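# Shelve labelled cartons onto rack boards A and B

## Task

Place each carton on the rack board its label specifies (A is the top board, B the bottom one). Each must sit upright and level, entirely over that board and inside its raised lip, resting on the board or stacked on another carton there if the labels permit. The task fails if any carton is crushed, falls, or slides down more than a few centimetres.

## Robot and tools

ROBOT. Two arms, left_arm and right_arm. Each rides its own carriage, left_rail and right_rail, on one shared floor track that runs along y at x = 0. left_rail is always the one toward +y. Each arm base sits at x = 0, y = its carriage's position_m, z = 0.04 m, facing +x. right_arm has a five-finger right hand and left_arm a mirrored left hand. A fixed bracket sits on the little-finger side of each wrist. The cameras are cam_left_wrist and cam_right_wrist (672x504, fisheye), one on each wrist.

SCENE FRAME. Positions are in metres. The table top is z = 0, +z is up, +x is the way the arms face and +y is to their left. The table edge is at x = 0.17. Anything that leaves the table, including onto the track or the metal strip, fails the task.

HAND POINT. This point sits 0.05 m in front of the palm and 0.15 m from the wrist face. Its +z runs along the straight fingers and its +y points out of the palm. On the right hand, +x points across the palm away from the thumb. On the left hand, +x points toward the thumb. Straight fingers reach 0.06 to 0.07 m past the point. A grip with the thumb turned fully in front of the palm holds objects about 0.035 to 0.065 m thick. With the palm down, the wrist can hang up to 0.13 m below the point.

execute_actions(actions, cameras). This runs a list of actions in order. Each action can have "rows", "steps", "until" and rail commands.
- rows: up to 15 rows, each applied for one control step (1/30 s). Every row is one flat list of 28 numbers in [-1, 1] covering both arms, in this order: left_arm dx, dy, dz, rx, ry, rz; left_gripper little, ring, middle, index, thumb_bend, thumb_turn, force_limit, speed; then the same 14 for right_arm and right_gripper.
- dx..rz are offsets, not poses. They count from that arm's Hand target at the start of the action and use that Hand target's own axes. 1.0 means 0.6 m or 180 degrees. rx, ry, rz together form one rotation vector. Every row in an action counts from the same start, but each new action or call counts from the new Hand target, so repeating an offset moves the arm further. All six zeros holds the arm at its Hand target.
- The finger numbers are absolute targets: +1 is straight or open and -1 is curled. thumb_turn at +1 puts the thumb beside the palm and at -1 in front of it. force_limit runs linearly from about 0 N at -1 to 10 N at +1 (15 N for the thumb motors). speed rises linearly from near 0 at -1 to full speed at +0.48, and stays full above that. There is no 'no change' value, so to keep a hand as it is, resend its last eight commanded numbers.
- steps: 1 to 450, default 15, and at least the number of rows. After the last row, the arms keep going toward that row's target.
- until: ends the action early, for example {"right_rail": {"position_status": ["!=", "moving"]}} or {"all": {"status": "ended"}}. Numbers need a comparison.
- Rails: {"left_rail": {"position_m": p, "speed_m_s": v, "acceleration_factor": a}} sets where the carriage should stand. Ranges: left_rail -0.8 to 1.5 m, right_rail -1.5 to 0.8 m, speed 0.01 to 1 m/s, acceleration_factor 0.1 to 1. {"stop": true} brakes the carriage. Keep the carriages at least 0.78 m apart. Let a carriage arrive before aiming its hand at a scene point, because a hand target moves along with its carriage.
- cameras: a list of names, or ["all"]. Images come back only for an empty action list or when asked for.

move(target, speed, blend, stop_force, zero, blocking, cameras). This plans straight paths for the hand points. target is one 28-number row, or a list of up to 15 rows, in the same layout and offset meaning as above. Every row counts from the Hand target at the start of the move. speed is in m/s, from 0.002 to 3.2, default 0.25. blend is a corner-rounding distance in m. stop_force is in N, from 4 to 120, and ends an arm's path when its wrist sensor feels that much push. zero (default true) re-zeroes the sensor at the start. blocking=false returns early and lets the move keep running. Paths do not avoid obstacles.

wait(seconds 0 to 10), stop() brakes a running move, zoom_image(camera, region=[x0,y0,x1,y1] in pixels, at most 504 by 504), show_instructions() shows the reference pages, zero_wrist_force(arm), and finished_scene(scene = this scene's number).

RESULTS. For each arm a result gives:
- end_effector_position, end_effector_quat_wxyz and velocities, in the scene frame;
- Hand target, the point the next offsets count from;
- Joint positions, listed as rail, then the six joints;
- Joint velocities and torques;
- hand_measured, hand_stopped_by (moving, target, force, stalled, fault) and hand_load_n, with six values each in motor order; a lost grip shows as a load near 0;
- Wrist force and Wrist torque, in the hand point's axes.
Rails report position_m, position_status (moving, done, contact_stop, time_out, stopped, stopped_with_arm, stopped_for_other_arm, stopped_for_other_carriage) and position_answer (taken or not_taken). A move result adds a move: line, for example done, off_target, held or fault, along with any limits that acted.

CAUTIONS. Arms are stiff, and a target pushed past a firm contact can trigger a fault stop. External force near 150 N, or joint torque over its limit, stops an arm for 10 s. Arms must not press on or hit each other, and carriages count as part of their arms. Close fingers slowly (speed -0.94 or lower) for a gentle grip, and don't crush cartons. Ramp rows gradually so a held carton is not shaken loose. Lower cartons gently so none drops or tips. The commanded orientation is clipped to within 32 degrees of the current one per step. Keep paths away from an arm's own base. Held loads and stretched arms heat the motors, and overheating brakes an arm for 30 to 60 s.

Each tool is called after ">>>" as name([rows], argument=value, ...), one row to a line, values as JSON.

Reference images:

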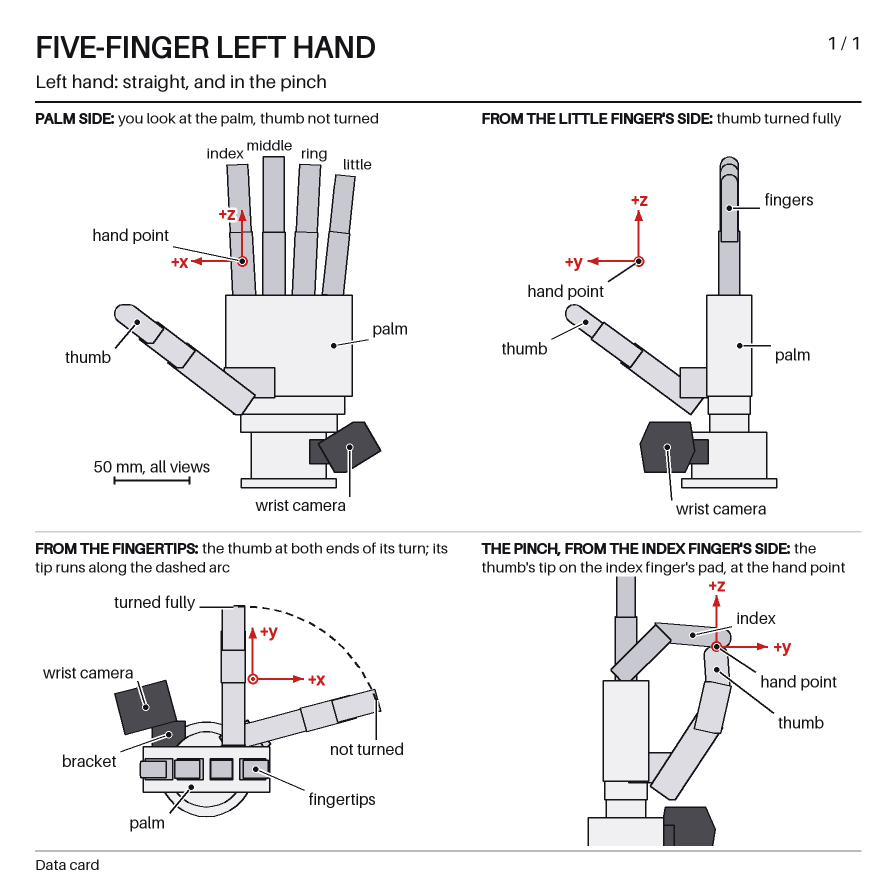

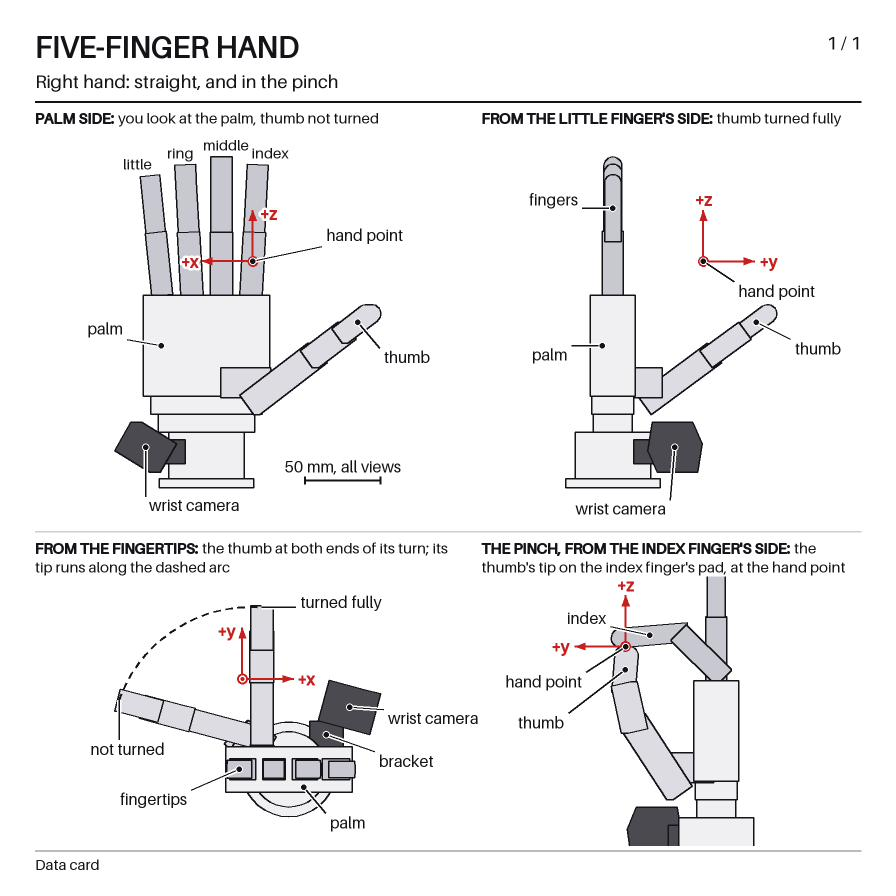

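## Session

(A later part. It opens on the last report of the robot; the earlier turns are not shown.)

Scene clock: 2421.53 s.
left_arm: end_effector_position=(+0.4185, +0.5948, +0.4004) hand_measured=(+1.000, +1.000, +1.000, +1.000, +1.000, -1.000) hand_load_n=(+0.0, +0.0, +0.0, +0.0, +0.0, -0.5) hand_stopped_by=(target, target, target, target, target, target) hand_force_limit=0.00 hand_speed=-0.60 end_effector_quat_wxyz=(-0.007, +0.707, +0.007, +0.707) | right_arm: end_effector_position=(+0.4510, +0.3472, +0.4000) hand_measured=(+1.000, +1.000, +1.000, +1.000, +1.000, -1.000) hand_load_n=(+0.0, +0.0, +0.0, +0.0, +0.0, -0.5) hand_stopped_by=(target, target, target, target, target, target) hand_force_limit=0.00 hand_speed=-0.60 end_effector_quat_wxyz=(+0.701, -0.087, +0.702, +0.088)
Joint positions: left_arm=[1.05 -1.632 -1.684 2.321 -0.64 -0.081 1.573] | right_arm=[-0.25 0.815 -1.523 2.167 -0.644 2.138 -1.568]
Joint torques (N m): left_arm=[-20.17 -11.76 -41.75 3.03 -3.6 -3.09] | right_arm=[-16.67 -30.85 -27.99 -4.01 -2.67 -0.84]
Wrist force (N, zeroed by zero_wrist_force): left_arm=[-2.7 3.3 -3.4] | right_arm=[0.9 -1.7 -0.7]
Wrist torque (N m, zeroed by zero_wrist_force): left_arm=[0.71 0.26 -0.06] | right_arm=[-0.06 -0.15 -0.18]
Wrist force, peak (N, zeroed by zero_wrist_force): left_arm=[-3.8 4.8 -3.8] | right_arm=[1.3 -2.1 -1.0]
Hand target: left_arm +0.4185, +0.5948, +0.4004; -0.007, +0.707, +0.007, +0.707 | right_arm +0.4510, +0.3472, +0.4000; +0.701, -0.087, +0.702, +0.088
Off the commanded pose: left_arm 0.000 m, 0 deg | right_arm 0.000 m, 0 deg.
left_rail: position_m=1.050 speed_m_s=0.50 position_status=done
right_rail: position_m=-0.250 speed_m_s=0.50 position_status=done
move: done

>>> move([
  [0, 0, -0.03, 0, 0, 0, 1, 1, 1, 1, 1, -1, 0, -0.6, 0, 0, -0.03, 0, 0, 0, 1, 1, 1, 1, 1, -1, 0, -0.6],
  [-0.375, 0, -0.03, 0, 0, 0, 1, 1, 1, 1, 1, -1, 0, -0.6, 0.375, 0, -0.03, 0, 0, 0, 1, 1, 1, 1, 1, -1, 0, -0.6],
], speed=[0.1, 0.12], cameras=["all"])

Scene clock: 2432.13 s.
left_arm: end_effector_position=(+0.4005, +0.5944, +0.1754) hand_measured=(+1.000, +1.000, +1.000, +1.000, +1.000, -1.000) hand_load_n=(+0.0, +0.0, +0.0, +0.0, +0.0, -0.5) hand_stopped_by=(target, target, target, target, target, target) hand_force_limit=0.00 hand_speed=-0.60 end_effector_quat_wxyz=(-0.007, +0.707, +0.007, +0.707) | right_arm: end_effector_position=(+0.4332, +0.3431, +0.1751) hand_measured=(+1.000, +1.000, +1.000, +1.000, +1.000, -1.000) hand_load_n=(+0.0, +0.0, +0.0, +0.0, +0.0, -0.5) hand_stopped_by=(target, target, target, target, target, target) hand_force_limit=0.00 hand_speed=-0.60 end_effector_quat_wxyz=(+0.701, -0.087, +0.702, +0.088)
Joint positions: left_arm=[1.05 -1.677 -1.251 2.478 -1.221 -0.127 1.564] | right_arm=[-0.25 0.836 -1.17 2.315 -1.144 2.159 -1.568]
Joint torques (N m): left_arm=[-5.41 -53.02 -6.13 -3.04 -3.6 3.33] | right_arm=[18.38 -43.69 -11.73 -4 1.72 -2.24]
Wrist force (N, zeroed by zero_wrist_force): left_arm=[-2.4 3.3 -3.1] | right_arm=[1.0 -1.8 -0.5]
Wrist torque (N m, zeroed by zero_wrist_force): left_arm=[0.75 0.26 -0.14] | right_arm=[-0.23 -0.12 0.04]
Wrist force, peak (N, zeroed by zero_wrist_force): left_arm=[-3.3 3.9 -3.7] | right_arm=[1.7 -1.8 -1.0]
Hand target: left_arm +0.4005, +0.5944, +0.1754; -0.007, +0.707, +0.007, +0.707 | right_arm +0.4332, +0.3431, +0.1751; +0.701, -0.087, +0.702, +0.088
Off the commanded pose: left_arm 0.000 m, 0 deg | right_arm 0.000 m, 0 deg.
left_rail: position_m=1.050 speed_m_s=0.50 position_status=done
right_rail: position_m=-0.250 speed_m_s=0.50 position_status=done
move: done
camera_calibration:
cam_left_wrist: T_world_to_cam=[[-0.0115144, 0.976434, 0.21551, -0.612001], [-0.499056, -0.192374, 0.844947, 0.169698], [0.866493, -0.0978226, 0.48951, -0.259663], [0, 0, 0, 1]] pos_world=[0.302638, 0.604823, 0.115615]
cam_right_wrist: T_world_to_cam=[[-0.220825, 0.953553, -0.204876, -0.190992], [-0.50837, 0.0667349, 0.858549, 0.0495255], [0.832344, 0.293741, 0.470021, -0.426186], [0, 0, 0, 1]] pos_world=[0.337735, 0.304004, 0.118667]

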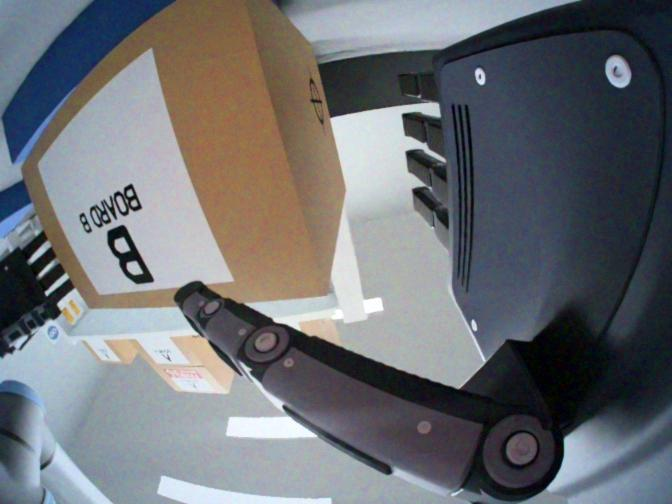

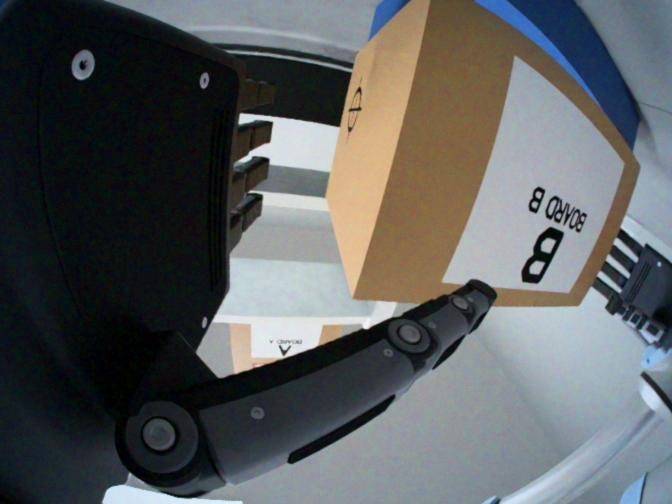

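>>> zoom_image(camera="cam_left_wrist", region=[200, 160, 360, 320])

>>> zoom_image(camera="cam_right_wrist", region=[310, 60, 470, 320])

>>> zoom_image(camera="cam_left_wrist", region=[180, 0, 360, 160])

>>> zoom_image(camera="cam_right_wrist", region=[320, 0, 500, 160])

Scaled by 3.150 from the camera's 672x504 image, which has a finer 960x720 frame.

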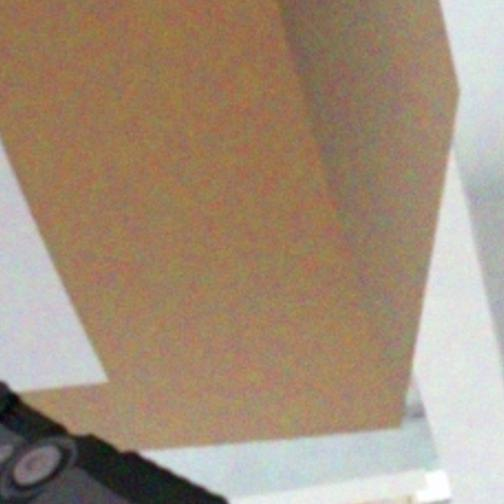

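Scaled by 1.938 from the camera's 672x504 image, which has a finer 960x720 frame.

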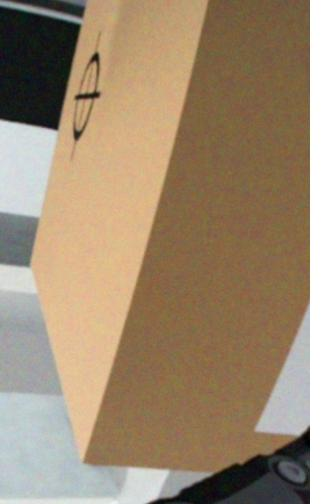

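Scaled by 2.800 from the camera's 672x504 image, which has a finer 960x720 frame.

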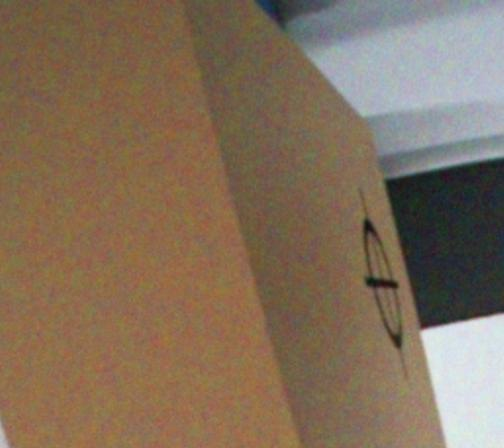

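Scaled by 2.800 from the camera's 672x504 image, which has a finer 960x720 frame.

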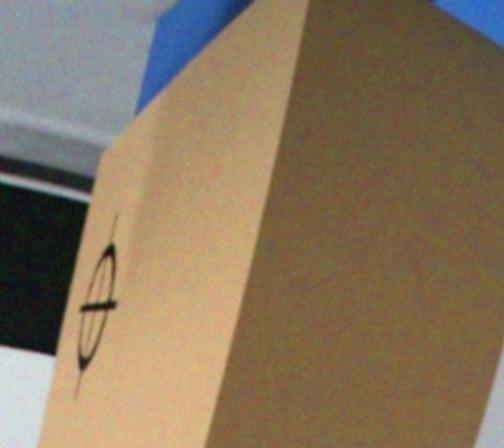

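>>> move(target=[-0.0083, 0.041, 0.0303, -0.0061, 0, 0, 1, 1, 1, 1, 1, -1, 0, -0.6, 0.0083, 0.0422, 0.0268, 0.005, 0, 0, 1, 1, 1, 1, 1, -1, 0, -0.6], speed=0.04, cameras=["all"])

Scene clock: 2466.53 s.
left_arm: end_effector_position=(+0.4191, +0.5702, +0.1705) hand_measured=(+1.000, +1.000, +1.000, +1.000, +1.000, -1.000) hand_load_n=(+0.0, +0.0, +0.0, +0.0, -0.5, +0.0) hand_stopped_by=(target, target, target, target, target, target) hand_force_limit=0.00 hand_speed=-0.60 end_effector_quat_wxyz=(+0.000, +0.707, +0.000, +0.707) end_effector_velocity=(+0.001, -0.001, +0.000) end_effector_angular_velocity=(-0.002, +0.000, -0.001) | right_arm: end_effector_position=(+0.4426, +0.3716, +0.1701) hand_measured=(+1.000, +1.000, +1.000, +1.000, +1.000, -1.000) hand_load_n=(+0.0, +0.0, +0.0, +0.0, +0.0, +0.0) hand_stopped_by=(target, target, target, target, target, target) hand_force_limit=0.00 hand_speed=-0.60 end_effector_quat_wxyz=(+0.702, -0.081, +0.703, +0.083)
Joint positions: left_arm=[1.05 -1.624 -1.217 2.432 -1.215 -0.055 1.57] | right_arm=[-0.25 0.868 -1.129 2.251 -1.122 2.207 -1.568]
Joint velocities: left_arm=[0 0.002 0.002 -0.002 0.004 0.003 -0.005] | right_arm=[within noise]
Joint torques (N m): left_arm=[22.3 -32.17 -22.7 2.55 3.65 -3.12] | right_arm=[17.87 -49.17 -32.11 0.77 2.78 1.06]
Wrist force (N, zeroed by zero_wrist_force): left_arm=[-2.6 3.4 -3.6] | right_arm=[1.1 -1.4 -0.4]
Wrist torque (N m, zeroed by zero_wrist_force): left_arm=[0.74 0.28 -0.12] | right_arm=[-0.09 -0.14 0.01]
Wrist force, peak (N, zeroed by zero_wrist_force): left_arm=[-2.8 3.9 -3.5] | right_arm=[1.1 -1.9 -1.4]
Hand target: left_arm +0.4192, +0.5701, +0.1705; +0.000, +0.707, +0.000, +0.707 | right_arm +0.4426, +0.3716, +0.1701; +0.702, -0.081, +0.703, +0.083
Off the commanded pose: left_arm 0.000 m, 0 deg | right_arm 0.000 m, 0 deg.
left_rail: position_m=1.050 speed_m_s=0.50 position_status=done
right_rail: position_m=-0.250 speed_m_s=0.50 position_status=done
move: done
camera_calibration:
cam_left_wrist: T_world_to_cam=[[0.00732514, 0.976433, 0.215695, -0.594958], [-0.50196, -0.182966, 0.845316, 0.174298], [0.86486, -0.114462, 0.48879, -0.265396], [0, 0, 0, 1]] pos_world=[0.321379, 0.58245, 0.110715]
cam_right_wrist: T_world_to_cam=[[-0.205842, 0.956889, -0.204922, -0.224834], [-0.507217, 0.074756, 0.85857, 0.0530909], [0.836875, 0.280669, 0.469962, -0.437104], [0, 0, 0, 1]] pos_world=[0.34645, 0.333854, 0.113767]

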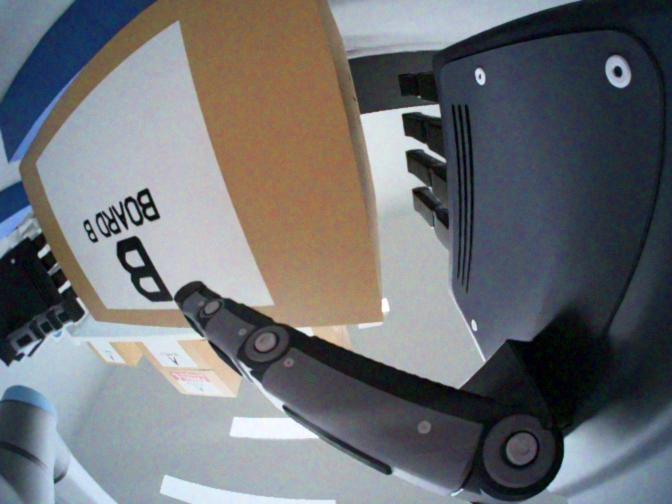

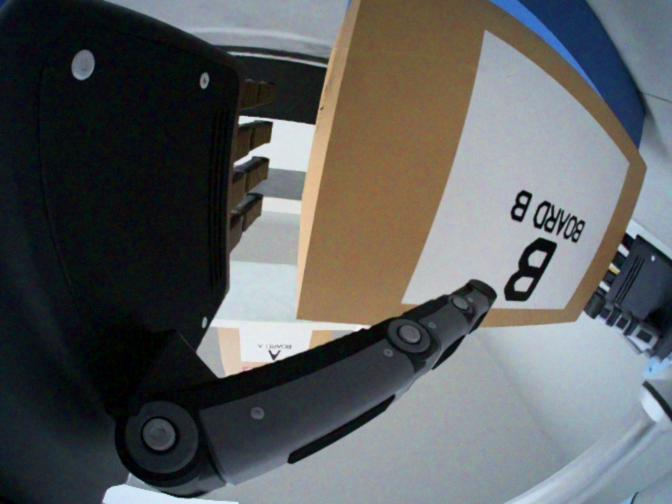

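>>> zoom_image(camera="cam_left_wrist", region=[170, 260, 400, 400])

>>> zoom_image(camera="cam_right_wrist", region=[280, 240, 510, 380])

Scaled by 2.191 from the camera's 672x504 image, which has a finer 960x720 frame.

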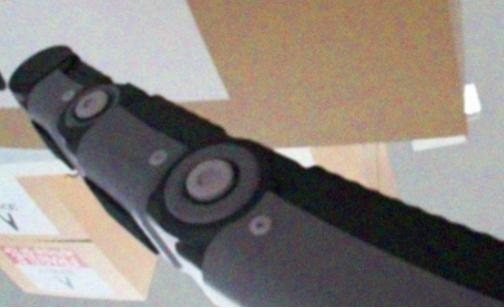

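Scaled by 2.191 from the camera's 672x504 image, which has a finer 960x720 frame.

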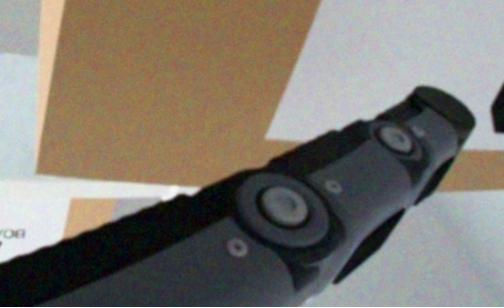

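>>> move(target=[0, 0.0267, 0.0115, -0.0011, 0, 0, 1, 1, 1, 1, 1, -1, 0, -0.6, 0, 0.0277, 0.0101, 0.0017, 0, 0, 1, 1, 1, 1, 1, -1, 0, -0.6], speed=0.03, cameras=["all"])

>>> zero_wrist_force(arm="left_arm")

>>> zero_wrist_force(arm="right_arm")

Scene clock: 2487.73 s.
left_arm: end_effector_position=(+0.4260, +0.5542, +0.1705) hand_measured=(+1.000, +1.000, +1.000, +1.000, +1.000, -1.000) hand_load_n=(+0.5, +0.0, +0.0, +0.0, +0.0, +0.0) hand_stopped_by=(target, target, target, target, target, target) hand_force_limit=0.00 hand_speed=-0.60 end_effector_quat_wxyz=(+0.001, +0.707, -0.001, +0.707) end_effector_velocity=(+0.000, -0.001, +0.000) end_effector_angular_velocity=(-0.003, +0.000, +0.001) | right_arm: end_effector_position=(+0.4447, +0.3892, +0.1701) hand_measured=(+1.000, +1.000, +1.000, +1.000, +1.000, -1.000) hand_load_n=(+0.0, +0.0, +0.0, +0.0, +0.0, +0.0) hand_stopped_by=(target, target, target, target, target, target) hand_force_limit=0.00 hand_speed=-0.60 end_effector_quat_wxyz=(+0.702, -0.079, +0.703, +0.081)
Joint positions: left_arm=[1.05 -1.606 -1.201 2.401 -1.204 -0.032 1.575] | right_arm=[-0.25 0.889 -1.111 2.215 -1.103 2.233 -1.568]
Joint velocities: left_arm=[0 0.001 0.001 -0.002 0.004 0 -0.006] | right_arm=[within noise]
Joint torques (N m): left_arm=[23.59 -32.55 -23.9 2.23 3.31 -3.1] | right_arm=[17.56 -49.58 -31.12 1.62 1.81 1.2]
Wrist force (N, zeroed by zero_wrist_force): left_arm=[-2.5 3.4 -3.9] | right_arm=[0.8 -1.3 -0.5]
Wrist torque (N m, zeroed by zero_wrist_force): left_arm=[0.72 0.25 -0.01] | right_arm=[-0.07 -0.12 0.01]
Wrist force, peak (N, zeroed by zero_wrist_force): left_arm=[-2.7 3.8 -3.8] | right_arm=[1.1 -1.8 -0.7]
Hand target: left_arm +0.4261, +0.5541, +0.1705; +0.001, +0.707, -0.001, +0.707 | right_arm +0.4447, +0.3892, +0.1701; +0.702, -0.079, +0.703, +0.081
Off the commanded pose: left_arm 0.000 m, 0 deg | right_arm 0.000 m, 0 deg.
left_rail: position_m=1.050 speed_m_s=0.50 position_status=done
right_rail: position_m=-0.250 speed_m_s=0.50 position_status=done
move: done
camera_calibration:
cam_left_wrist: T_world_to_cam=[[0.0107705, 0.97641, 0.215654, -0.580798], [-0.502482, -0.181174, 0.845392, 0.174083], [0.86452, -0.117468, 0.488678, -0.27141], [0, 0, 0, 1]] pos_world=[0.328368, 0.566755, 0.110715]
cam_right_wrist: T_world_to_cam=[[-0.200709, 0.957984, -0.204897, -0.243954], [-0.506792, 0.0774573, 0.858581, 0.0516029], [0.838378, 0.276165, 0.469953, -0.44272], [0, 0, 0, 1]] pos_world=[0.348355, 0.351971, 0.113767]

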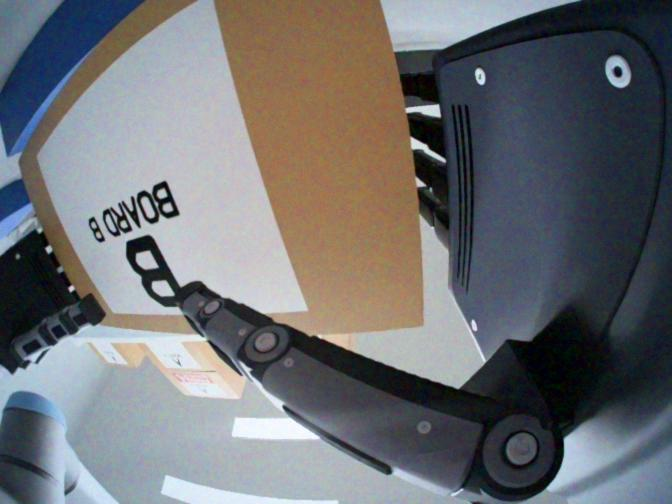

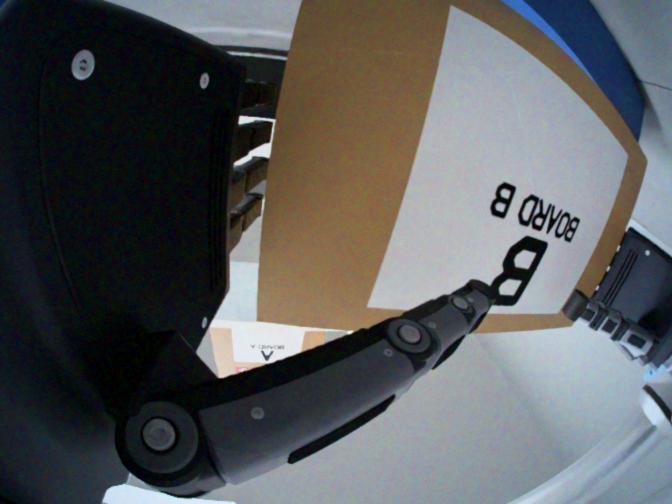

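Wrist force sensor zeroed.

Wrist force sensor zeroed.

>>> move(target=[0, 0.0332, 0.0038, 0, 0, 0, 1, 1, 1, 1, 1, -1, 0, -0.6, 0, 0.0332, 0.0038, 0, 0, 0, 1, 1, 1, 1, 1, -1, 0, -0.6], speed=0.012, stop_force=6)

>>> move(target=[0, 0.015, 0.0017, 0, 0, 0, 1, 1, 1, 1, 1, -1, 0, -0.6, 0, 0.015, 0.0017, 0, 0, 0, 1, 1, 1, 1, 1, -1, 0, -0.6], speed=0.006, stop_force=20, cameras=["all"])

Scene clock: 2495.33 s.
left_arm: end_effector_position=(+0.4271, +0.5450, +0.1705) hand_measured=(+1.000, +1.000, +1.000, +1.000, +1.000, -1.000) hand_load_n=(+0.0, +0.0, +1.0, +0.0, +0.0, -0.5) hand_stopped_by=(target, target, target, target, target, target) hand_force_limit=0.00 hand_speed=-0.60 end_effector_quat_wxyz=(+0.001, +0.707, -0.001, +0.707) | right_arm: end_effector_position=(+0.4436, +0.3986, +0.1702) hand_measured=(+1.000, +1.000, +1.000, +1.000, +1.000, -1.000) hand_load_n=(+0.0, +0.0, +1.0, +0.0, +0.0, +0.0) hand_stopped_by=(target, target, target, target, target, target) hand_force_limit=0.00 hand_speed=-0.60 end_effector_quat_wxyz=(+0.702, -0.079, +0.703, +0.081)
Joint positions: left_arm=[1.05 -1.603 -1.193 2.384 -1.198 -0.029 1.578] | right_arm=[-0.25 0.902 -1.103 2.198 -1.094 2.246 -1.568]
Joint torques (N m): left_arm=[-21.87 -59.62 -10.24 -3.71 0.2 -1.81] | right_arm=[-14 -73.74 -15.28 -3.7 -4.12 1.14]
Wrist force (N, zeroed by zero_wrist_force): left_arm=[0.4 -3.9 -2.2] | right_arm=[-1.7 -5.8 -1.1]
Wrist torque (N m, zeroed by zero_wrist_force): left_arm=[0.52 0.06 -0.12] | right_arm=[0.47 -0.18 -0.21]
Wrist force, peak (N, zeroed by zero_wrist_force): left_arm=[1.2 -12.7 -3.5] | right_arm=[-1.9 -12.2 -2.9]
Hand target: left_arm +0.4271, +0.5450, +0.1705; +0.001, +0.707, -0.001, +0.707 (not the last commanded pose) | right_arm +0.4436, +0.3986, +0.1702; +0.702, -0.079, +0.703, +0.081 (not the last commanded pose)
Off the commanded pose: left_arm 0.011 m, 0 deg | right_arm 0.011 m, 0 deg.
left_rail: position_m=1.050 speed_m_s=0.50 position_status=done
right_rail: position_m=-0.250 speed_m_s=0.50 position_status=done
move: contact (left_arm, right_arm)

Scene clock: 2496.73 s.
left_arm: end_effector_position=(+0.4271, +0.5442, +0.1705) hand_measured=(+1.000, +1.000, +1.000, +1.000, +1.000, -1.000) hand_load_n=(+0.0, +0.0, +3.5, +0.5, +0.0, -0.5) hand_stopped_by=(target, target, target, target, target, target) hand_force_limit=0.00 hand_speed=-0.60 end_effector_quat_wxyz=(+0.001, +0.707, -0.001, +0.707) | right_arm: end_effector_position=(+0.4435, +0.3994, +0.1702) hand_measured=(+1.000, +1.000, +1.000, +1.000, +1.000, -1.000) hand_load_n=(+0.0, +0.5, +3.0, +0.5, +0.0, -0.5) hand_stopped_by=(target, target, target, target, target, target) hand_force_limit=0.00 hand_speed=-0.60 end_effector_quat_wxyz=(+0.702, -0.079, +0.703, +0.081)
Joint positions: left_arm=[1.05 -1.603 -1.193 2.382 -1.197 -0.029 1.578] | right_arm=[-0.25 0.903 -1.102 2.197 -1.093 2.247 -1.568]
Joint torques (N m): left_arm=[-28.14 -59.72 -20.09 -5.42 9.02 -2.63] | right_arm=[-3.18 -73.78 -22.46 -4.2 -10.43 0.74]
Wrist force (N, zeroed by zero_wrist_force): left_arm=[1.9 -20.0 -5.0] | right_arm=[-7.7 -25.8 -6.3]
Wrist torque (N m, zeroed by zero_wrist_force): left_arm=[1.67 0.16 0.24] | right_arm=[2.10 -0.33 -0.96]
Wrist force, peak (N, zeroed by zero_wrist_force): left_arm=[4.4 -28.8 -6.7] | right_arm=[-6.7 -30.9 -7.7]
Hand target: left_arm +0.4271, +0.5442, +0.1705; +0.001, +0.707, -0.001, +0.707 (not the last commanded pose) | right_arm +0.4435, +0.3994, +0.1702; +0.702, -0.079, +0.703, +0.081 (not the last commanded pose)
Off the commanded pose: left_arm 0.008 m, 0 deg | right_arm 0.008 m, 0 deg.
left_rail: position_m=1.050 speed_m_s=0.50 position_status=done
right_rail: position_m=-0.250 speed_m_s=0.50 position_status=done
move: contact (left_arm, right_arm)
camera_calibration:
cam_left_wrist: T_world_to_cam=[[0.0105971, 0.976464, 0.215419, -0.571111], [-0.502362, -0.181071, 0.845485, 0.172649], [0.864592, -0.117178, 0.48862, -0.273752], [0, 0, 0, 1]] pos_world=[0.329469, 0.556854, 0.110816]
cam_right_wrist: T_world_to_cam=[[-0.200374, 0.958057, -0.204882, -0.254187], [-0.50676, 0.0776229, 0.858585, 0.0501761], [0.838477, 0.275864, 0.469952, -0.444568], [0, 0, 0, 1]] pos_world=[0.347255, 0.362272, 0.113767]

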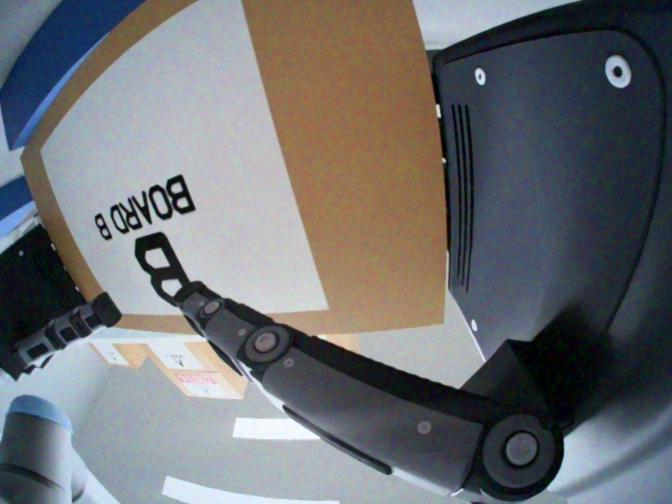

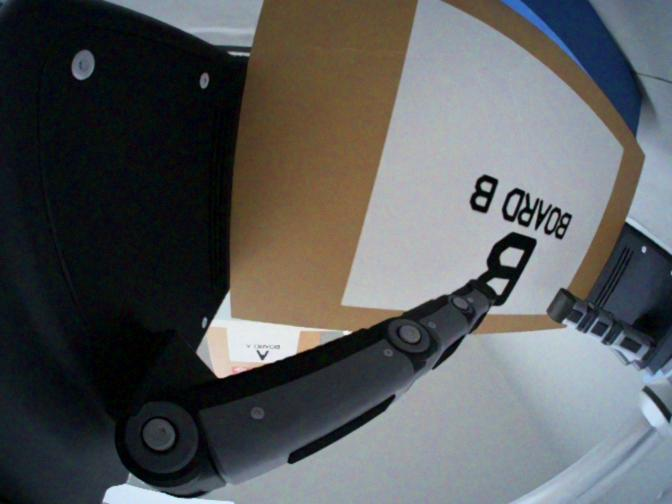

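>>> move(target=[0, 0.0014, 0, 0.0025, 0, 0, 1, 1, 1, 1, 1, -1, 0, -0.6, 0, 0.0010, 0, 0.0025, 0, 0, 1, 1, 1, 1, 1, -1, 0, -0.6], speed=0.01)

Scene clock: 2503.00 s.
left_arm: end_effector_position=(+0.4271, +0.5434, +0.1705) hand_measured=(+1.000, +1.000, +1.000, +1.000, +1.000, -1.000) hand_load_n=(+0.0, +1.0, +4.0, +1.0, +0.0, +0.0) hand_stopped_by=(target, target, target, target, target, target) hand_force_limit=0.00 hand_speed=-0.60 end_effector_quat_wxyz=(-0.002, +0.707, +0.002, +0.707) | right_arm: end_effector_position=(+0.4434, +0.4000, +0.1702) hand_measured=(+1.000, +1.000, +1.000, +1.000, +1.000, -1.000) hand_load_n=(+0.0, +0.5, +3.5, +0.5, +0.0, +0.0) hand_stopped_by=(target, target, target, target, target, target) hand_force_limit=0.00 hand_speed=-0.60 end_effector_quat_wxyz=(+0.702, -0.077, +0.703, +0.078)
Joint positions: left_arm=[1.05 -1.603 -1.19 2.378 -1.196 -0.038 1.579] | right_arm=[-0.25 0.908 -1.1 2.193 -1.091 2.259 -1.568]
Joint torques (N m): left_arm=[-35.26 -34.18 -41.03 -0.34 6.77 -1.07] | right_arm=[34.65 -46.51 -41.57 -0.01 -5.82 1.17]
Wrist force (N, zeroed by zero_wrist_force): left_arm=[3.1 -28.6 1.4] | right_arm=[-3.6 -27.4 0.9]
Wrist torque (N m, zeroed by zero_wrist_force): left_arm=[1.78 0.23 0.46] | right_arm=[1.82 -0.34 -0.76]
Wrist force, peak (N, zeroed by zero_wrist_force): left_arm=[3.1 -28.6 1.4] | right_arm=[-7.4 -26.2 -6.2]
Hand target: left_arm +0.4271, +0.5434, +0.1705; -0.002, +0.707, +0.002, +0.707 | right_arm +0.4434, +0.4000, +0.1702; +0.702, -0.077, +0.703, +0.078
Off the commanded pose: left_arm 0.000 m, 0 deg | right_arm 0.000 m, 0 deg.
left_rail: position_m=1.050 speed_m_s=0.50 position_status=done
right_rail: position_m=-0.250 speed_m_s=0.50 position_status=done
move: done

>>> move(target=[0, 0.0007, 0, 0.0006, 0, 0, 1, 1, 1, 1, 1, -1, 0, -0.6, 0, 0.0007, 0, 0.0006, 0, 0, 1, 1, 1, 1, 1, -1, 0, -0.6], speed=0.01)

Scene clock: 2507.97 s.
left_arm: end_effector_position=(+0.4271, +0.5430, +0.1705) hand_measured=(+1.000, +1.000, +1.000, +1.000, +1.000, -1.000) hand_load_n=(+0.0, +1.0, +4.5, +1.5, +0.0, -0.5) hand_stopped_by=(target, target, target, target, target, target) hand_force_limit=0.00 hand_speed=-0.60 end_effector_quat_wxyz=(-0.002, +0.707, +0.003, +0.707) | right_arm: end_effector_position=(+0.4433, +0.4004, +0.1702) hand_measured=(+1.000, +1.000, +1.000, +1.000, +1.000, -1.000) hand_load_n=(+0.0, +1.5, +4.0, +1.0, +0.0, -0.5) hand_stopped_by=(target, target, target, target, target, target) hand_force_limit=0.00 hand_speed=-0.60 end_effector_quat_wxyz=(+0.702, -0.076, +0.703, +0.077)
Joint positions: left_arm=[1.05 -1.604 -1.189 2.376 -1.194 -0.04 1.578] | right_arm=[-0.25 0.909 -1.099 2.191 -1.09 2.263 -1.568]
Joint torques (N m): left_arm=[-40.6 -33.75 -46.2 -1 10 -2.79] | right_arm=[40.58 -47.09 -44.26 0.11 -9.16 1.77]
Wrist force (N, zeroed by zero_wrist_force): left_arm=[4.3 -37.7 0.8] | right_arm=[-6.0 -36.4 1.0]
Wrist torque (N m, zeroed by zero_wrist_force): left_arm=[2.32 0.38 0.90] | right_arm=[2.47 -0.47 -1.07]
Wrist force, peak (N, zeroed by zero_wrist_force): left_arm=[4.3 -37.7 0.8] | right_arm=[-6.2 -36.7 0.7]
Hand target: left_arm +0.4271, +0.5430, +0.1705; -0.002, +0.707, +0.003, +0.707 | right_arm +0.4433, +0.4004, +0.1702; +0.702, -0.076, +0.703, +0.077
Off the commanded pose: left_arm 0.000 m, 0 deg | right_arm 0.000 m, 0 deg.
left_rail: position_m=1.050 speed_m_s=0.50 position_status=done
right_rail: position_m=-0.250 speed_m_s=0.50 position_status=done
move: done

>>> move(target=[0.0167, 0, 0, 0, 0, 0, 1, 1, 1, 1, 1, -1, 0, -0.6, -0.0167, 0, 0, 0, 0, 0, 1, 1, 1, 1, 1, -1, 0, -0.6], speed=0.015, cameras=["all"])

Scene clock: 2511.30 s.
left_arm: end_effector_position=(+0.4271, +0.5429, +0.1805) hand_measured=(+1.000, +1.000, +1.000, +1.000, +1.000, -1.000) hand_load_n=(+0.0, +1.0, +4.5, +1.5, +0.0, -0.5) hand_stopped_by=(target, target, target, target, target, target) hand_force_limit=0.00 hand_speed=-0.60 end_effector_quat_wxyz=(-0.002, +0.707, +0.003, +0.707) | right_arm: end_effector_position=(+0.4433, +0.4004, +0.1802) hand_measured=(+1.000, +1.000, +1.000, +1.000, +1.000, -1.000) hand_load_n=(+0.0, +1.0, +4.0, +1.0, +0.0, -0.5) hand_stopped_by=(target, target, target, target, target, target) hand_force_limit=0.00 hand_speed=-0.60 end_effector_quat_wxyz=(+0.702, -0.076, +0.703, +0.077)
Joint positions: left_arm=[1.05 -1.604 -1.212 2.375 -1.175 -0.04 1.582] | right_arm=[-0.25 0.909 -1.117 2.19 -1.071 2.263 -1.568]
Joint torques (N m): left_arm=[-27.61 -64.43 -48.53 -1.26 12.86 -2.35] | right_arm=[12.68 -83.15 -54.47 -4.31 -14.66 -0.7]
Wrist force (N, zeroed by zero_wrist_force): left_arm=[-7.8 -36.2 -3.3] | right_arm=[8.4 -36.1 -3.9]
Wrist torque (N m, zeroed by zero_wrist_force): left_arm=[2.51 -0.69 0.27] | right_arm=[2.65 0.70 -0.21]
Wrist force, peak (N, zeroed by zero_wrist_force): left_arm=[4.3 -39.4 1.4] | right_arm=[-6.3 -38.4 1.0]
Hand target: left_arm +0.4271, +0.5430, +0.1805; -0.002, +0.707, +0.003, +0.707 | right_arm +0.4433, +0.4004, +0.1802; +0.702, -0.076, +0.703, +0.077
Off the commanded pose: left_arm 0.000 m, 0 deg | right_arm 0.000 m, 0 deg.
left_rail: position_m=1.050 speed_m_s=0.50 position_status=done
right_rail: position_m=-0.250 speed_m_s=0.50 position_status=done
move: done
camera_calibration:
cam_left_wrist: T_world_to_cam=[[0.00118391, 0.976495, 0.215535, -0.567936], [-0.50038, -0.186033, 0.845584, 0.165777], [0.865805, -0.108851, 0.488398, -0.283753], [0, 0, 0, 1]] pos_world=[0.329298, 0.55454, 0.120816]
cam_right_wrist: T_world_to_cam=[[-0.190968, 0.959967, -0.204926, -0.258058], [-0.505954, 0.0826352, 0.858593, 0.0390354], [0.841155, 0.267647, 0.469919, -0.447237], [0, 0, 0, 1]] pos_world=[0.346665, 0.364203, 0.123767]

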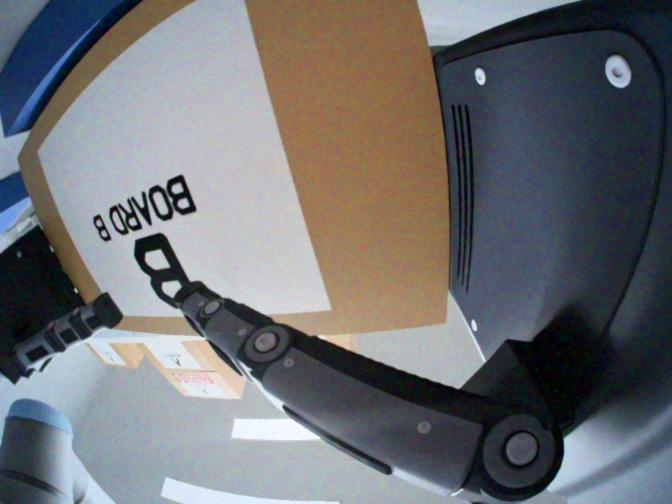

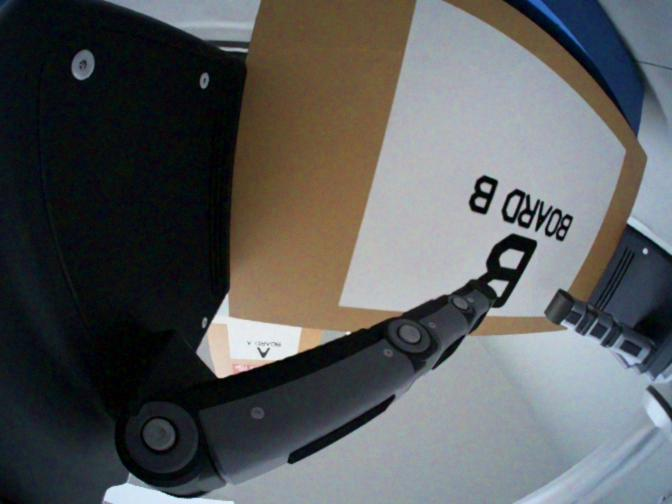

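>>> move(target=[0.19, 0, 0, 0, 0, 0, 1, 1, 1, 1, 1, -1, 0, -0.6, -0.19, 0.0002, 0, 0, 0, 0, 1, 1, 1, 1, 1, -1, 0, -0.6], speed=0.06)

>>> move(target=[0.1933, 0, 0, 0, 0, 0, 1, 1, 1, 1, 1, -1, 0, -0.6, -0.1933, 0.0002, 0, 0, 0, 0, 1, 1, 1, 1, 1, -1, 0, -0.6], speed=0.06, cameras=["all"])

Scene clock: 2526.43 s.
left_arm: end_effector_position=(+0.4272, +0.5430, +0.2945) hand_measured=(+1.000, +1.000, +1.000, +1.000, +1.000, -1.000) hand_load_n=(+0.0, +1.0, +4.5, +1.5, +0.0, +0.0) hand_stopped_by=(target, target, target, target, target, target) hand_force_limit=0.00 hand_speed=-0.60 end_effector_quat_wxyz=(-0.002, +0.708, +0.003, +0.706) | right_arm: end_effector_position=(+0.4435, +0.4003, +0.2942) hand_measured=(+1.000, +1.000, +1.000, +1.000, +1.000, -1.000) hand_load_n=(+0.0, +0.5, +3.5, +1.0, +0.0, -0.5) hand_stopped_by=(target, target, target, target, target, target) hand_force_limit=0.00 hand_speed=-0.60 end_effector_quat_wxyz=(+0.702, -0.076, +0.703, +0.077)
Joint positions: left_arm=[1.05 -1.604 -1.446 2.338 -0.959 -0.04 1.638] | right_arm=[-0.25 0.909 -1.302 2.148 -0.845 2.263 -1.568]
Joint torques (N m): left_arm=[-30.07 -25.41 -55.99 -1.16 11.55 -2.39] | right_arm=[4.06 -74.2 -60.81 -4.29 -13.44 2.15]
Wrist force (N, zeroed by zero_wrist_force): left_arm=[-8.7 -33.0 -2.8] | right_arm=[8.4 -33.9 -3.9]
Wrist torque (N m, zeroed by zero_wrist_force): left_arm=[2.33 -0.48 0.07] | right_arm=[2.35 0.81 -0.15]
Wrist force, peak (N, zeroed by zero_wrist_force): left_arm=[-7.8 -36.7 -3.4] | right_arm=[8.3 -36.4 -3.7]
Hand target: left_arm +0.4272, +0.5430, +0.2945; -0.002, +0.707, +0.003, +0.707 | right_arm +0.4435, +0.4003, +0.2942; +0.702, -0.076, +0.703, +0.077
Off the commanded pose: left_arm 0.000 m, 0 deg | right_arm 0.000 m, 0 deg.
left_rail: position_m=1.050 speed_m_s=0.50 position_status=done
right_rail: position_m=-0.250 speed_m_s=0.50 position_status=done
move: done

Scene clock: 2529.17 s.
left_arm: end_effector_position=(+0.4272, +0.5431, +0.4105) hand_measured=(+1.000, +1.000, +1.000, +1.000, +1.000, -1.000) hand_load_n=(+0.0, +1.0, +4.0, +1.0, +0.0, +0.0) hand_stopped_by=(target, target, target, target, target, target) hand_force_limit=0.00 hand_speed=-0.60 end_effector_quat_wxyz=(-0.002, +0.708, +0.003, +0.706) | right_arm: end_effector_position=(+0.4436, +0.4002, +0.4102) hand_measured=(+1.000, +1.000, +1.000, +1.000, +1.000, -1.000) hand_load_n=(+0.0, +1.0, +4.0, +1.0, +0.0, -0.5) hand_stopped_by=(target, target, target, target, target, target) hand_force_limit=0.00 hand_speed=-0.60 end_effector_quat_wxyz=(+0.702, -0.076, +0.703, +0.077)
Joint positions: left_arm=[1.05 -1.604 -1.625 2.246 -0.714 -0.04 1.664] | right_arm=[-0.25 0.908 -1.449 2.063 -0.613 2.262 -1.568]
Joint torques (N m): left_arm=[-0.93 -14.69 -60.28 -1.22 11.36 -2.69] | right_arm=[0.86 -65.84 -67.05 -3.51 -12.8 1.94]
Wrist force (N, zeroed by zero_wrist_force): left_arm=[-8.1 -33.0 -2.5] | right_arm=[8.3 -33.7 -4.3]
Wrist torque (N m, zeroed by zero_wrist_force): left_arm=[2.33 -0.59 0.17] | right_arm=[2.41 0.81 -0.11]
Wrist force, peak (N, zeroed by zero_wrist_force): left_arm=[-8.5 -33.6 -3.6] | right_arm=[8.5 -34.4 -4.2]
Hand target: left_arm +0.4272, +0.5431, +0.4105; -0.002, +0.707, +0.003, +0.707 | right_arm +0.4436, +0.4002, +0.4102; +0.702, -0.076, +0.703, +0.077
Off the commanded pose: left_arm 0.000 m, 0 deg | right_arm 0.000 m, 0 deg.
left_rail: position_m=1.050 speed_m_s=0.50 position_status=done
right_rail: position_m=-0.250 speed_m_s=0.50 position_status=done
move: done
camera_calibration:
cam_left_wrist: T_world_to_cam=[[0.00236372, 0.976506, 0.215479, -0.618145], [-0.497744, -0.185742, 0.847202, -0.0305773], [0.867321, -0.109256, 0.485611, -0.395416], [0, 0, 0, 1]] pos_world=[0.329194, 0.554741, 0.351121]
cam_right_wrist: T_world_to_cam=[[-0.190968, 0.959967, -0.204926, -0.210675], [-0.505954, 0.0826352, 0.858593, -0.158273], [0.841155, 0.267647, 0.469919, -0.555517], [0, 0, 0, 1]] pos_world=[0.346965, 0.364003, 0.353767]

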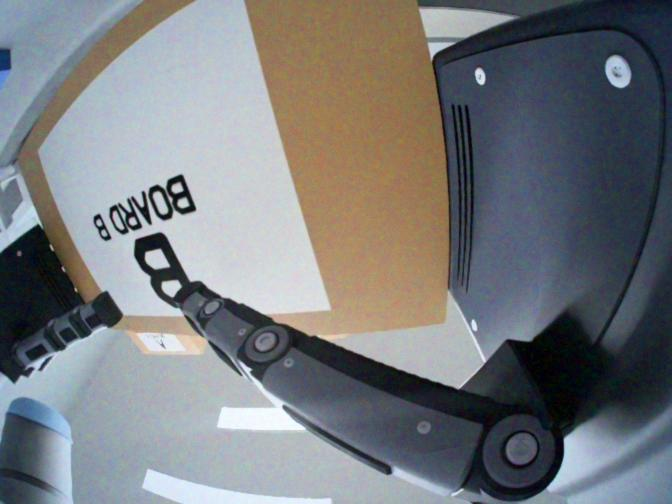

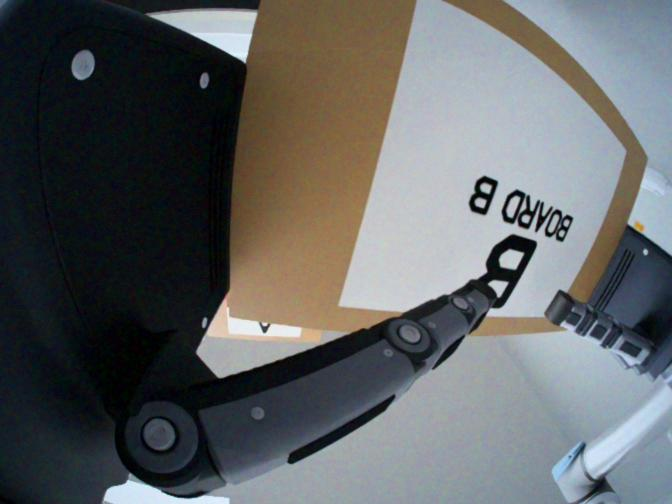

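>>> move(target=[0, 0.1502, 0.1225, -0.0181, 0, 0, 1, 1, 1, 1, 1, -1, 0, -0.6, 0, -0.1707, 0.0750, 0.0181, 0, 0, 1, 1, 1, 1, 1, -1, 0, -0.6], speed=0.05)

Scene clock: 2545.93 s.
left_arm: end_effector_position=(+0.5013, +0.4536, +0.4105) hand_measured=(+1.000, +1.000, +1.000, +1.000, +1.000, -1.000) hand_load_n=(+0.0, +0.5, +4.5, +1.0, +0.0, +0.0) hand_stopped_by=(target, target, target, target, target, target) hand_force_limit=0.00 hand_speed=-0.60 end_effector_quat_wxyz=(+0.018, +0.707, -0.017, +0.707) | right_arm: end_effector_position=(+0.5096, +0.3100, +0.4099) hand_measured=(+1.000, +1.000, +1.000, +1.000, +1.000, -1.000) hand_load_n=(+0.0, +0.5, +3.5, +1.5, +0.0, +0.0) hand_stopped_by=(target, target, target, target, target, target) hand_force_limit=0.00 hand_speed=-0.60 end_effector_quat_wxyz=(+0.704, -0.056, +0.705, +0.057)
Joint positions: left_arm=[1.05 -1.453 -1.44 2.053 -0.611 0.167 1.569] | right_arm=[-0.25 0.724 -1.521 2.144 -0.622 2.134 -1.568]
Joint torques (N m): left_arm=[2.46 -31.09 -60.64 -1.64 15.11 -1.19] | right_arm=[4.57 -62.46 -44.34 -8.58 -13.66 -1.96]
Wrist force (N, zeroed by zero_wrist_force): left_arm=[-8.3 -31.1 -2.0] | right_arm=[8.5 -31.5 -3.8]
Wrist torque (N m, zeroed by zero_wrist_force): left_arm=[2.14 -0.56 -0.04] | right_arm=[2.28 0.76 -0.15]
Wrist force, peak (N, zeroed by zero_wrist_force): left_arm=[-8.4 -33.5 -2.6] | right_arm=[8.5 -34.1 -4.2]
Hand target: left_arm +0.5013, +0.4535, +0.4105; +0.018, +0.707, -0.017, +0.707 | right_arm +0.5096, +0.3099, +0.4099; +0.704, -0.056, +0.705, +0.057
Off the commanded pose: left_arm 0.000 m, 0 deg | right_arm 0.000 m, 0 deg.
left_rail: position_m=1.050 speed_m_s=0.50 position_status=done
right_rail: position_m=-0.250 speed_m_s=0.50 position_status=done
move: done

>>> move(target=[0, 0.1294, 0.1467, -0.0181, 0, 0, 1, 1, 1, 1, 1, -1, 0, -0.6, 0, -0.1545, 0.1032, 0.0181, 0, 0, 1, 1, 1, 1, 1, -1, 0, -0.6], speed=0.05, cameras=["all"])

Scene clock: 2554.27 s.
left_arm: end_effector_position=(+0.5853, +0.3717, +0.4105) hand_measured=(+1.000, +1.000, +1.000, +1.000, +1.000, -1.000) hand_load_n=(+0.0, +1.0, +4.5, +1.5, +0.0, -0.5) hand_stopped_by=(target, target, target, target, target, target) hand_force_limit=0.00 hand_speed=-0.60 end_effector_quat_wxyz=(+0.038, +0.706, -0.037, +0.706) | right_arm: end_effector_position=(+0.5854, +0.2283, +0.4097) hand_measured=(+1.000, +1.000, +1.000, +1.000, +1.000, -1.000) hand_load_n=(+0.0, +1.0, +4.0, +1.5, +0.0, +0.0) hand_stopped_by=(target, target, target, target, target, target) hand_force_limit=0.00 hand_speed=-0.60 end_effector_quat_wxyz=(+0.706, -0.036, +0.707, +0.037)
Joint positions: left_arm=[1.05 -1.327 -1.288 1.86 -0.572 0.35 1.57] | right_arm=[-0.25 0.527 -1.547 2.171 -0.623 1.994 -1.568]
Joint torques (N m): left_arm=[-7.08 -44.33 -64.55 -2.94 17.48 -2.29] | right_arm=[7.6 -57.11 -45 -8.85 -15.94 -3.02]
Wrist force (N, zeroed by zero_wrist_force): left_arm=[-8.0 -38.9 -3.0] | right_arm=[8.2 -39.0 -4.2]
Wrist torque (N m, zeroed by zero_wrist_force): left_arm=[2.80 -0.59 0.13] | right_arm=[2.87 0.86 -0.36]
Wrist force, peak (N, zeroed by zero_wrist_force): left_arm=[-8.2 -39.0 -3.4] | right_arm=[8.2 -39.1 -4.1]
Hand target: left_arm +0.5854, +0.3716, +0.4105; +0.038, +0.706, -0.037, +0.706 | right_arm +0.5855, +0.2283, +0.4097; +0.706, -0.036, +0.707, +0.037
Off the commanded pose: left_arm 0.000 m, 0 deg | right_arm 0.000 m, 0 deg.
left_rail: position_m=1.050 speed_m_s=0.50 position_status=done
right_rail: position_m=-0.250 speed_m_s=0.50 position_status=done
move: done
camera_calibration:
cam_left_wrist: T_world_to_cam=[[0.111759, 0.970105, 0.215422, -0.512806], [-0.518519, -0.128002, 0.845431, 0.00767753], [0.847731, -0.206185, 0.488713, -0.505077], [0, 0, 0, 1]] pos_world=[0.489461, 0.394319, 0.350816]
cam_right_wrist: T_world_to_cam=[[-0.0808764, 0.975414, -0.205003, -0.0866615], [-0.493139, 0.139581, 0.85868, -0.0924935], [0.866183, 0.170542, 0.469726, -0.621024], [0, 0, 0, 1]] pos_world=[0.485299, 0.203352, 0.353367]

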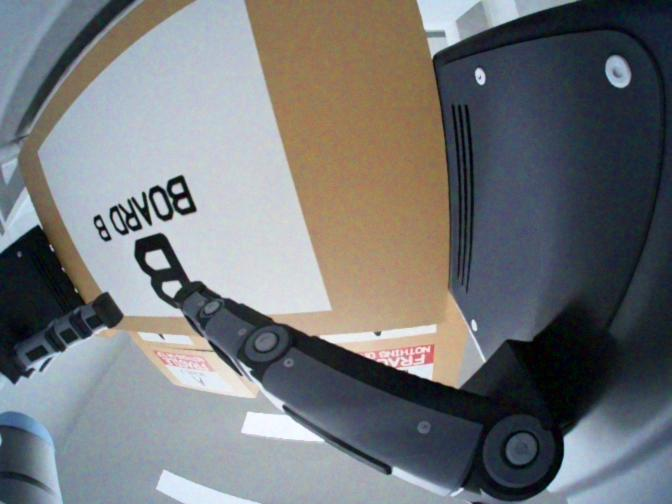

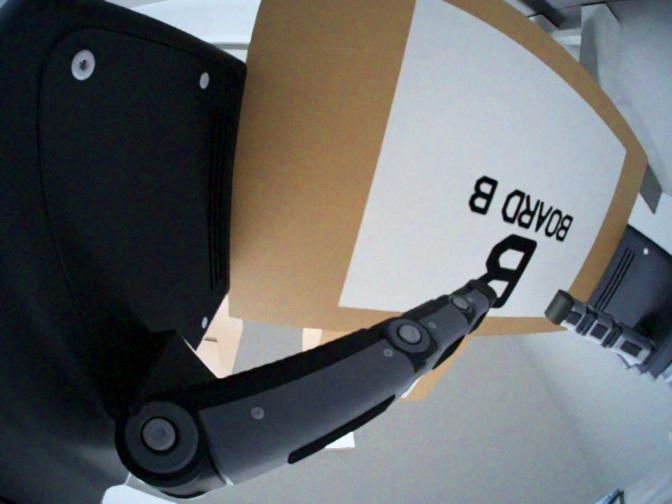

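>>> move(target=[0, -0.0136, 0.1278, 0, 0, 0, 1, 1, 1, 1, 1, -1, 0, -0.6, 0, -0.01325, 0.1278, 0, 0, 0, 1, 1, 1, 1, 1, -1, 0, -0.6], speed=0.04, cameras=["all"])

Scene clock: 2568.10 s.
left_arm: end_effector_position=(+0.6624, +0.3716, +0.4105) hand_measured=(+1.000, +1.000, +1.000, +1.000, +1.000, -1.000) hand_load_n=(+0.0, +1.0, +4.5, +2.0, +0.0, +0.0) hand_stopped_by=(target, target, target, target, target, target) hand_force_limit=0.00 hand_speed=-0.60 end_effector_quat_wxyz=(+0.038, +0.706, -0.037, +0.706) | right_arm: end_effector_position=(+0.6625, +0.2282, +0.4095) hand_measured=(+1.000, +1.000, +1.000, +1.000, +1.000, -1.000) hand_load_n=(+0.0, +1.0, +4.0, +1.5, +0.0, -0.5) hand_stopped_by=(target, target, target, target, target, target) hand_force_limit=0.00 hand_speed=-0.60 end_effector_quat_wxyz=(+0.706, -0.036, +0.707, +0.037)
Joint positions: left_arm=[1.05 -1.218 -1.228 1.777 -0.549 0.459 1.57] | right_arm=[-0.25 0.455 -1.46 2.077 -0.616 1.922 -1.568]
Joint torques (N m): left_arm=[-7.71 -51.51 -63.87 -3.27 17.62 0.24] | right_arm=[8.46 -47.22 -62.53 -3.91 -16.64 -2.96]
Wrist force (N, zeroed by zero_wrist_force): left_arm=[-7.9 -39.4 -2.8] | right_arm=[8.3 -39.7 -4.6]
Wrist torque (N m, zeroed by zero_wrist_force): left_arm=[2.76 -0.58 0.15] | right_arm=[2.82 0.92 -0.34]
Wrist force, peak (N, zeroed by zero_wrist_force): left_arm=[-8.3 -40.2 -2.9] | right_arm=[8.5 -40.0 -4.1]
Hand target: left_arm +0.6625, +0.3716, +0.4105; +0.038, +0.706, -0.037, +0.706 | right_arm +0.6626, +0.2282, +0.4095; +0.706, -0.036, +0.707, +0.037
Off the commanded pose: left_arm 0.000 m, 0 deg | right_arm 0.000 m, 0 deg.
left_rail: position_m=1.050 speed_m_s=0.50 position_status=done
right_rail: position_m=-0.250 speed_m_s=0.50 position_status=done
move: done
camera_calibration:
cam_left_wrist: T_world_to_cam=[[0.111859, 0.97008, 0.21548, -0.521382], [-0.518458, -0.128017, 0.845466, 0.0475498], [0.847755, -0.20629, 0.488627, -0.570314], [0, 0, 0, 1]] pos_world=[0.566461, 0.394219, 0.350816]
cam_right_wrist: T_world_to_cam=[[-0.0808281, 0.9754, -0.205087, -0.080352], [-0.493147, 0.139676, 0.85866, -0.05443], [0.866183, 0.170542, 0.469726, -0.687656], [0, 0, 0, 1]] pos_world=[0.562299, 0.203252, 0.353267]

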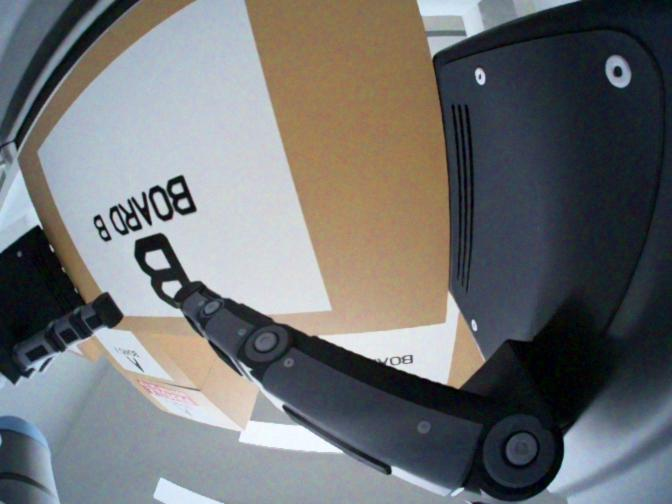

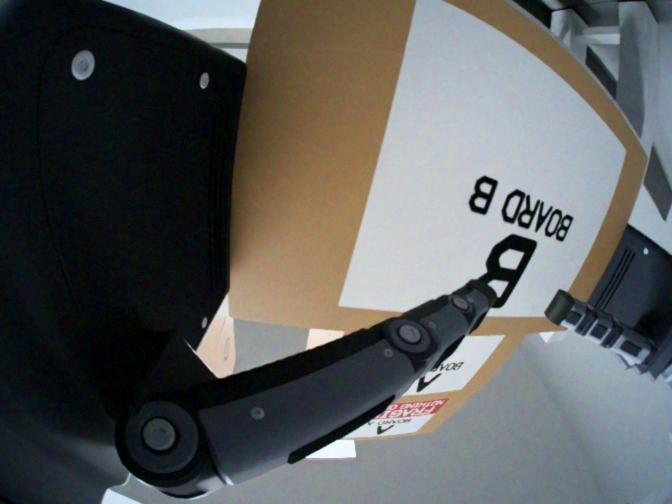

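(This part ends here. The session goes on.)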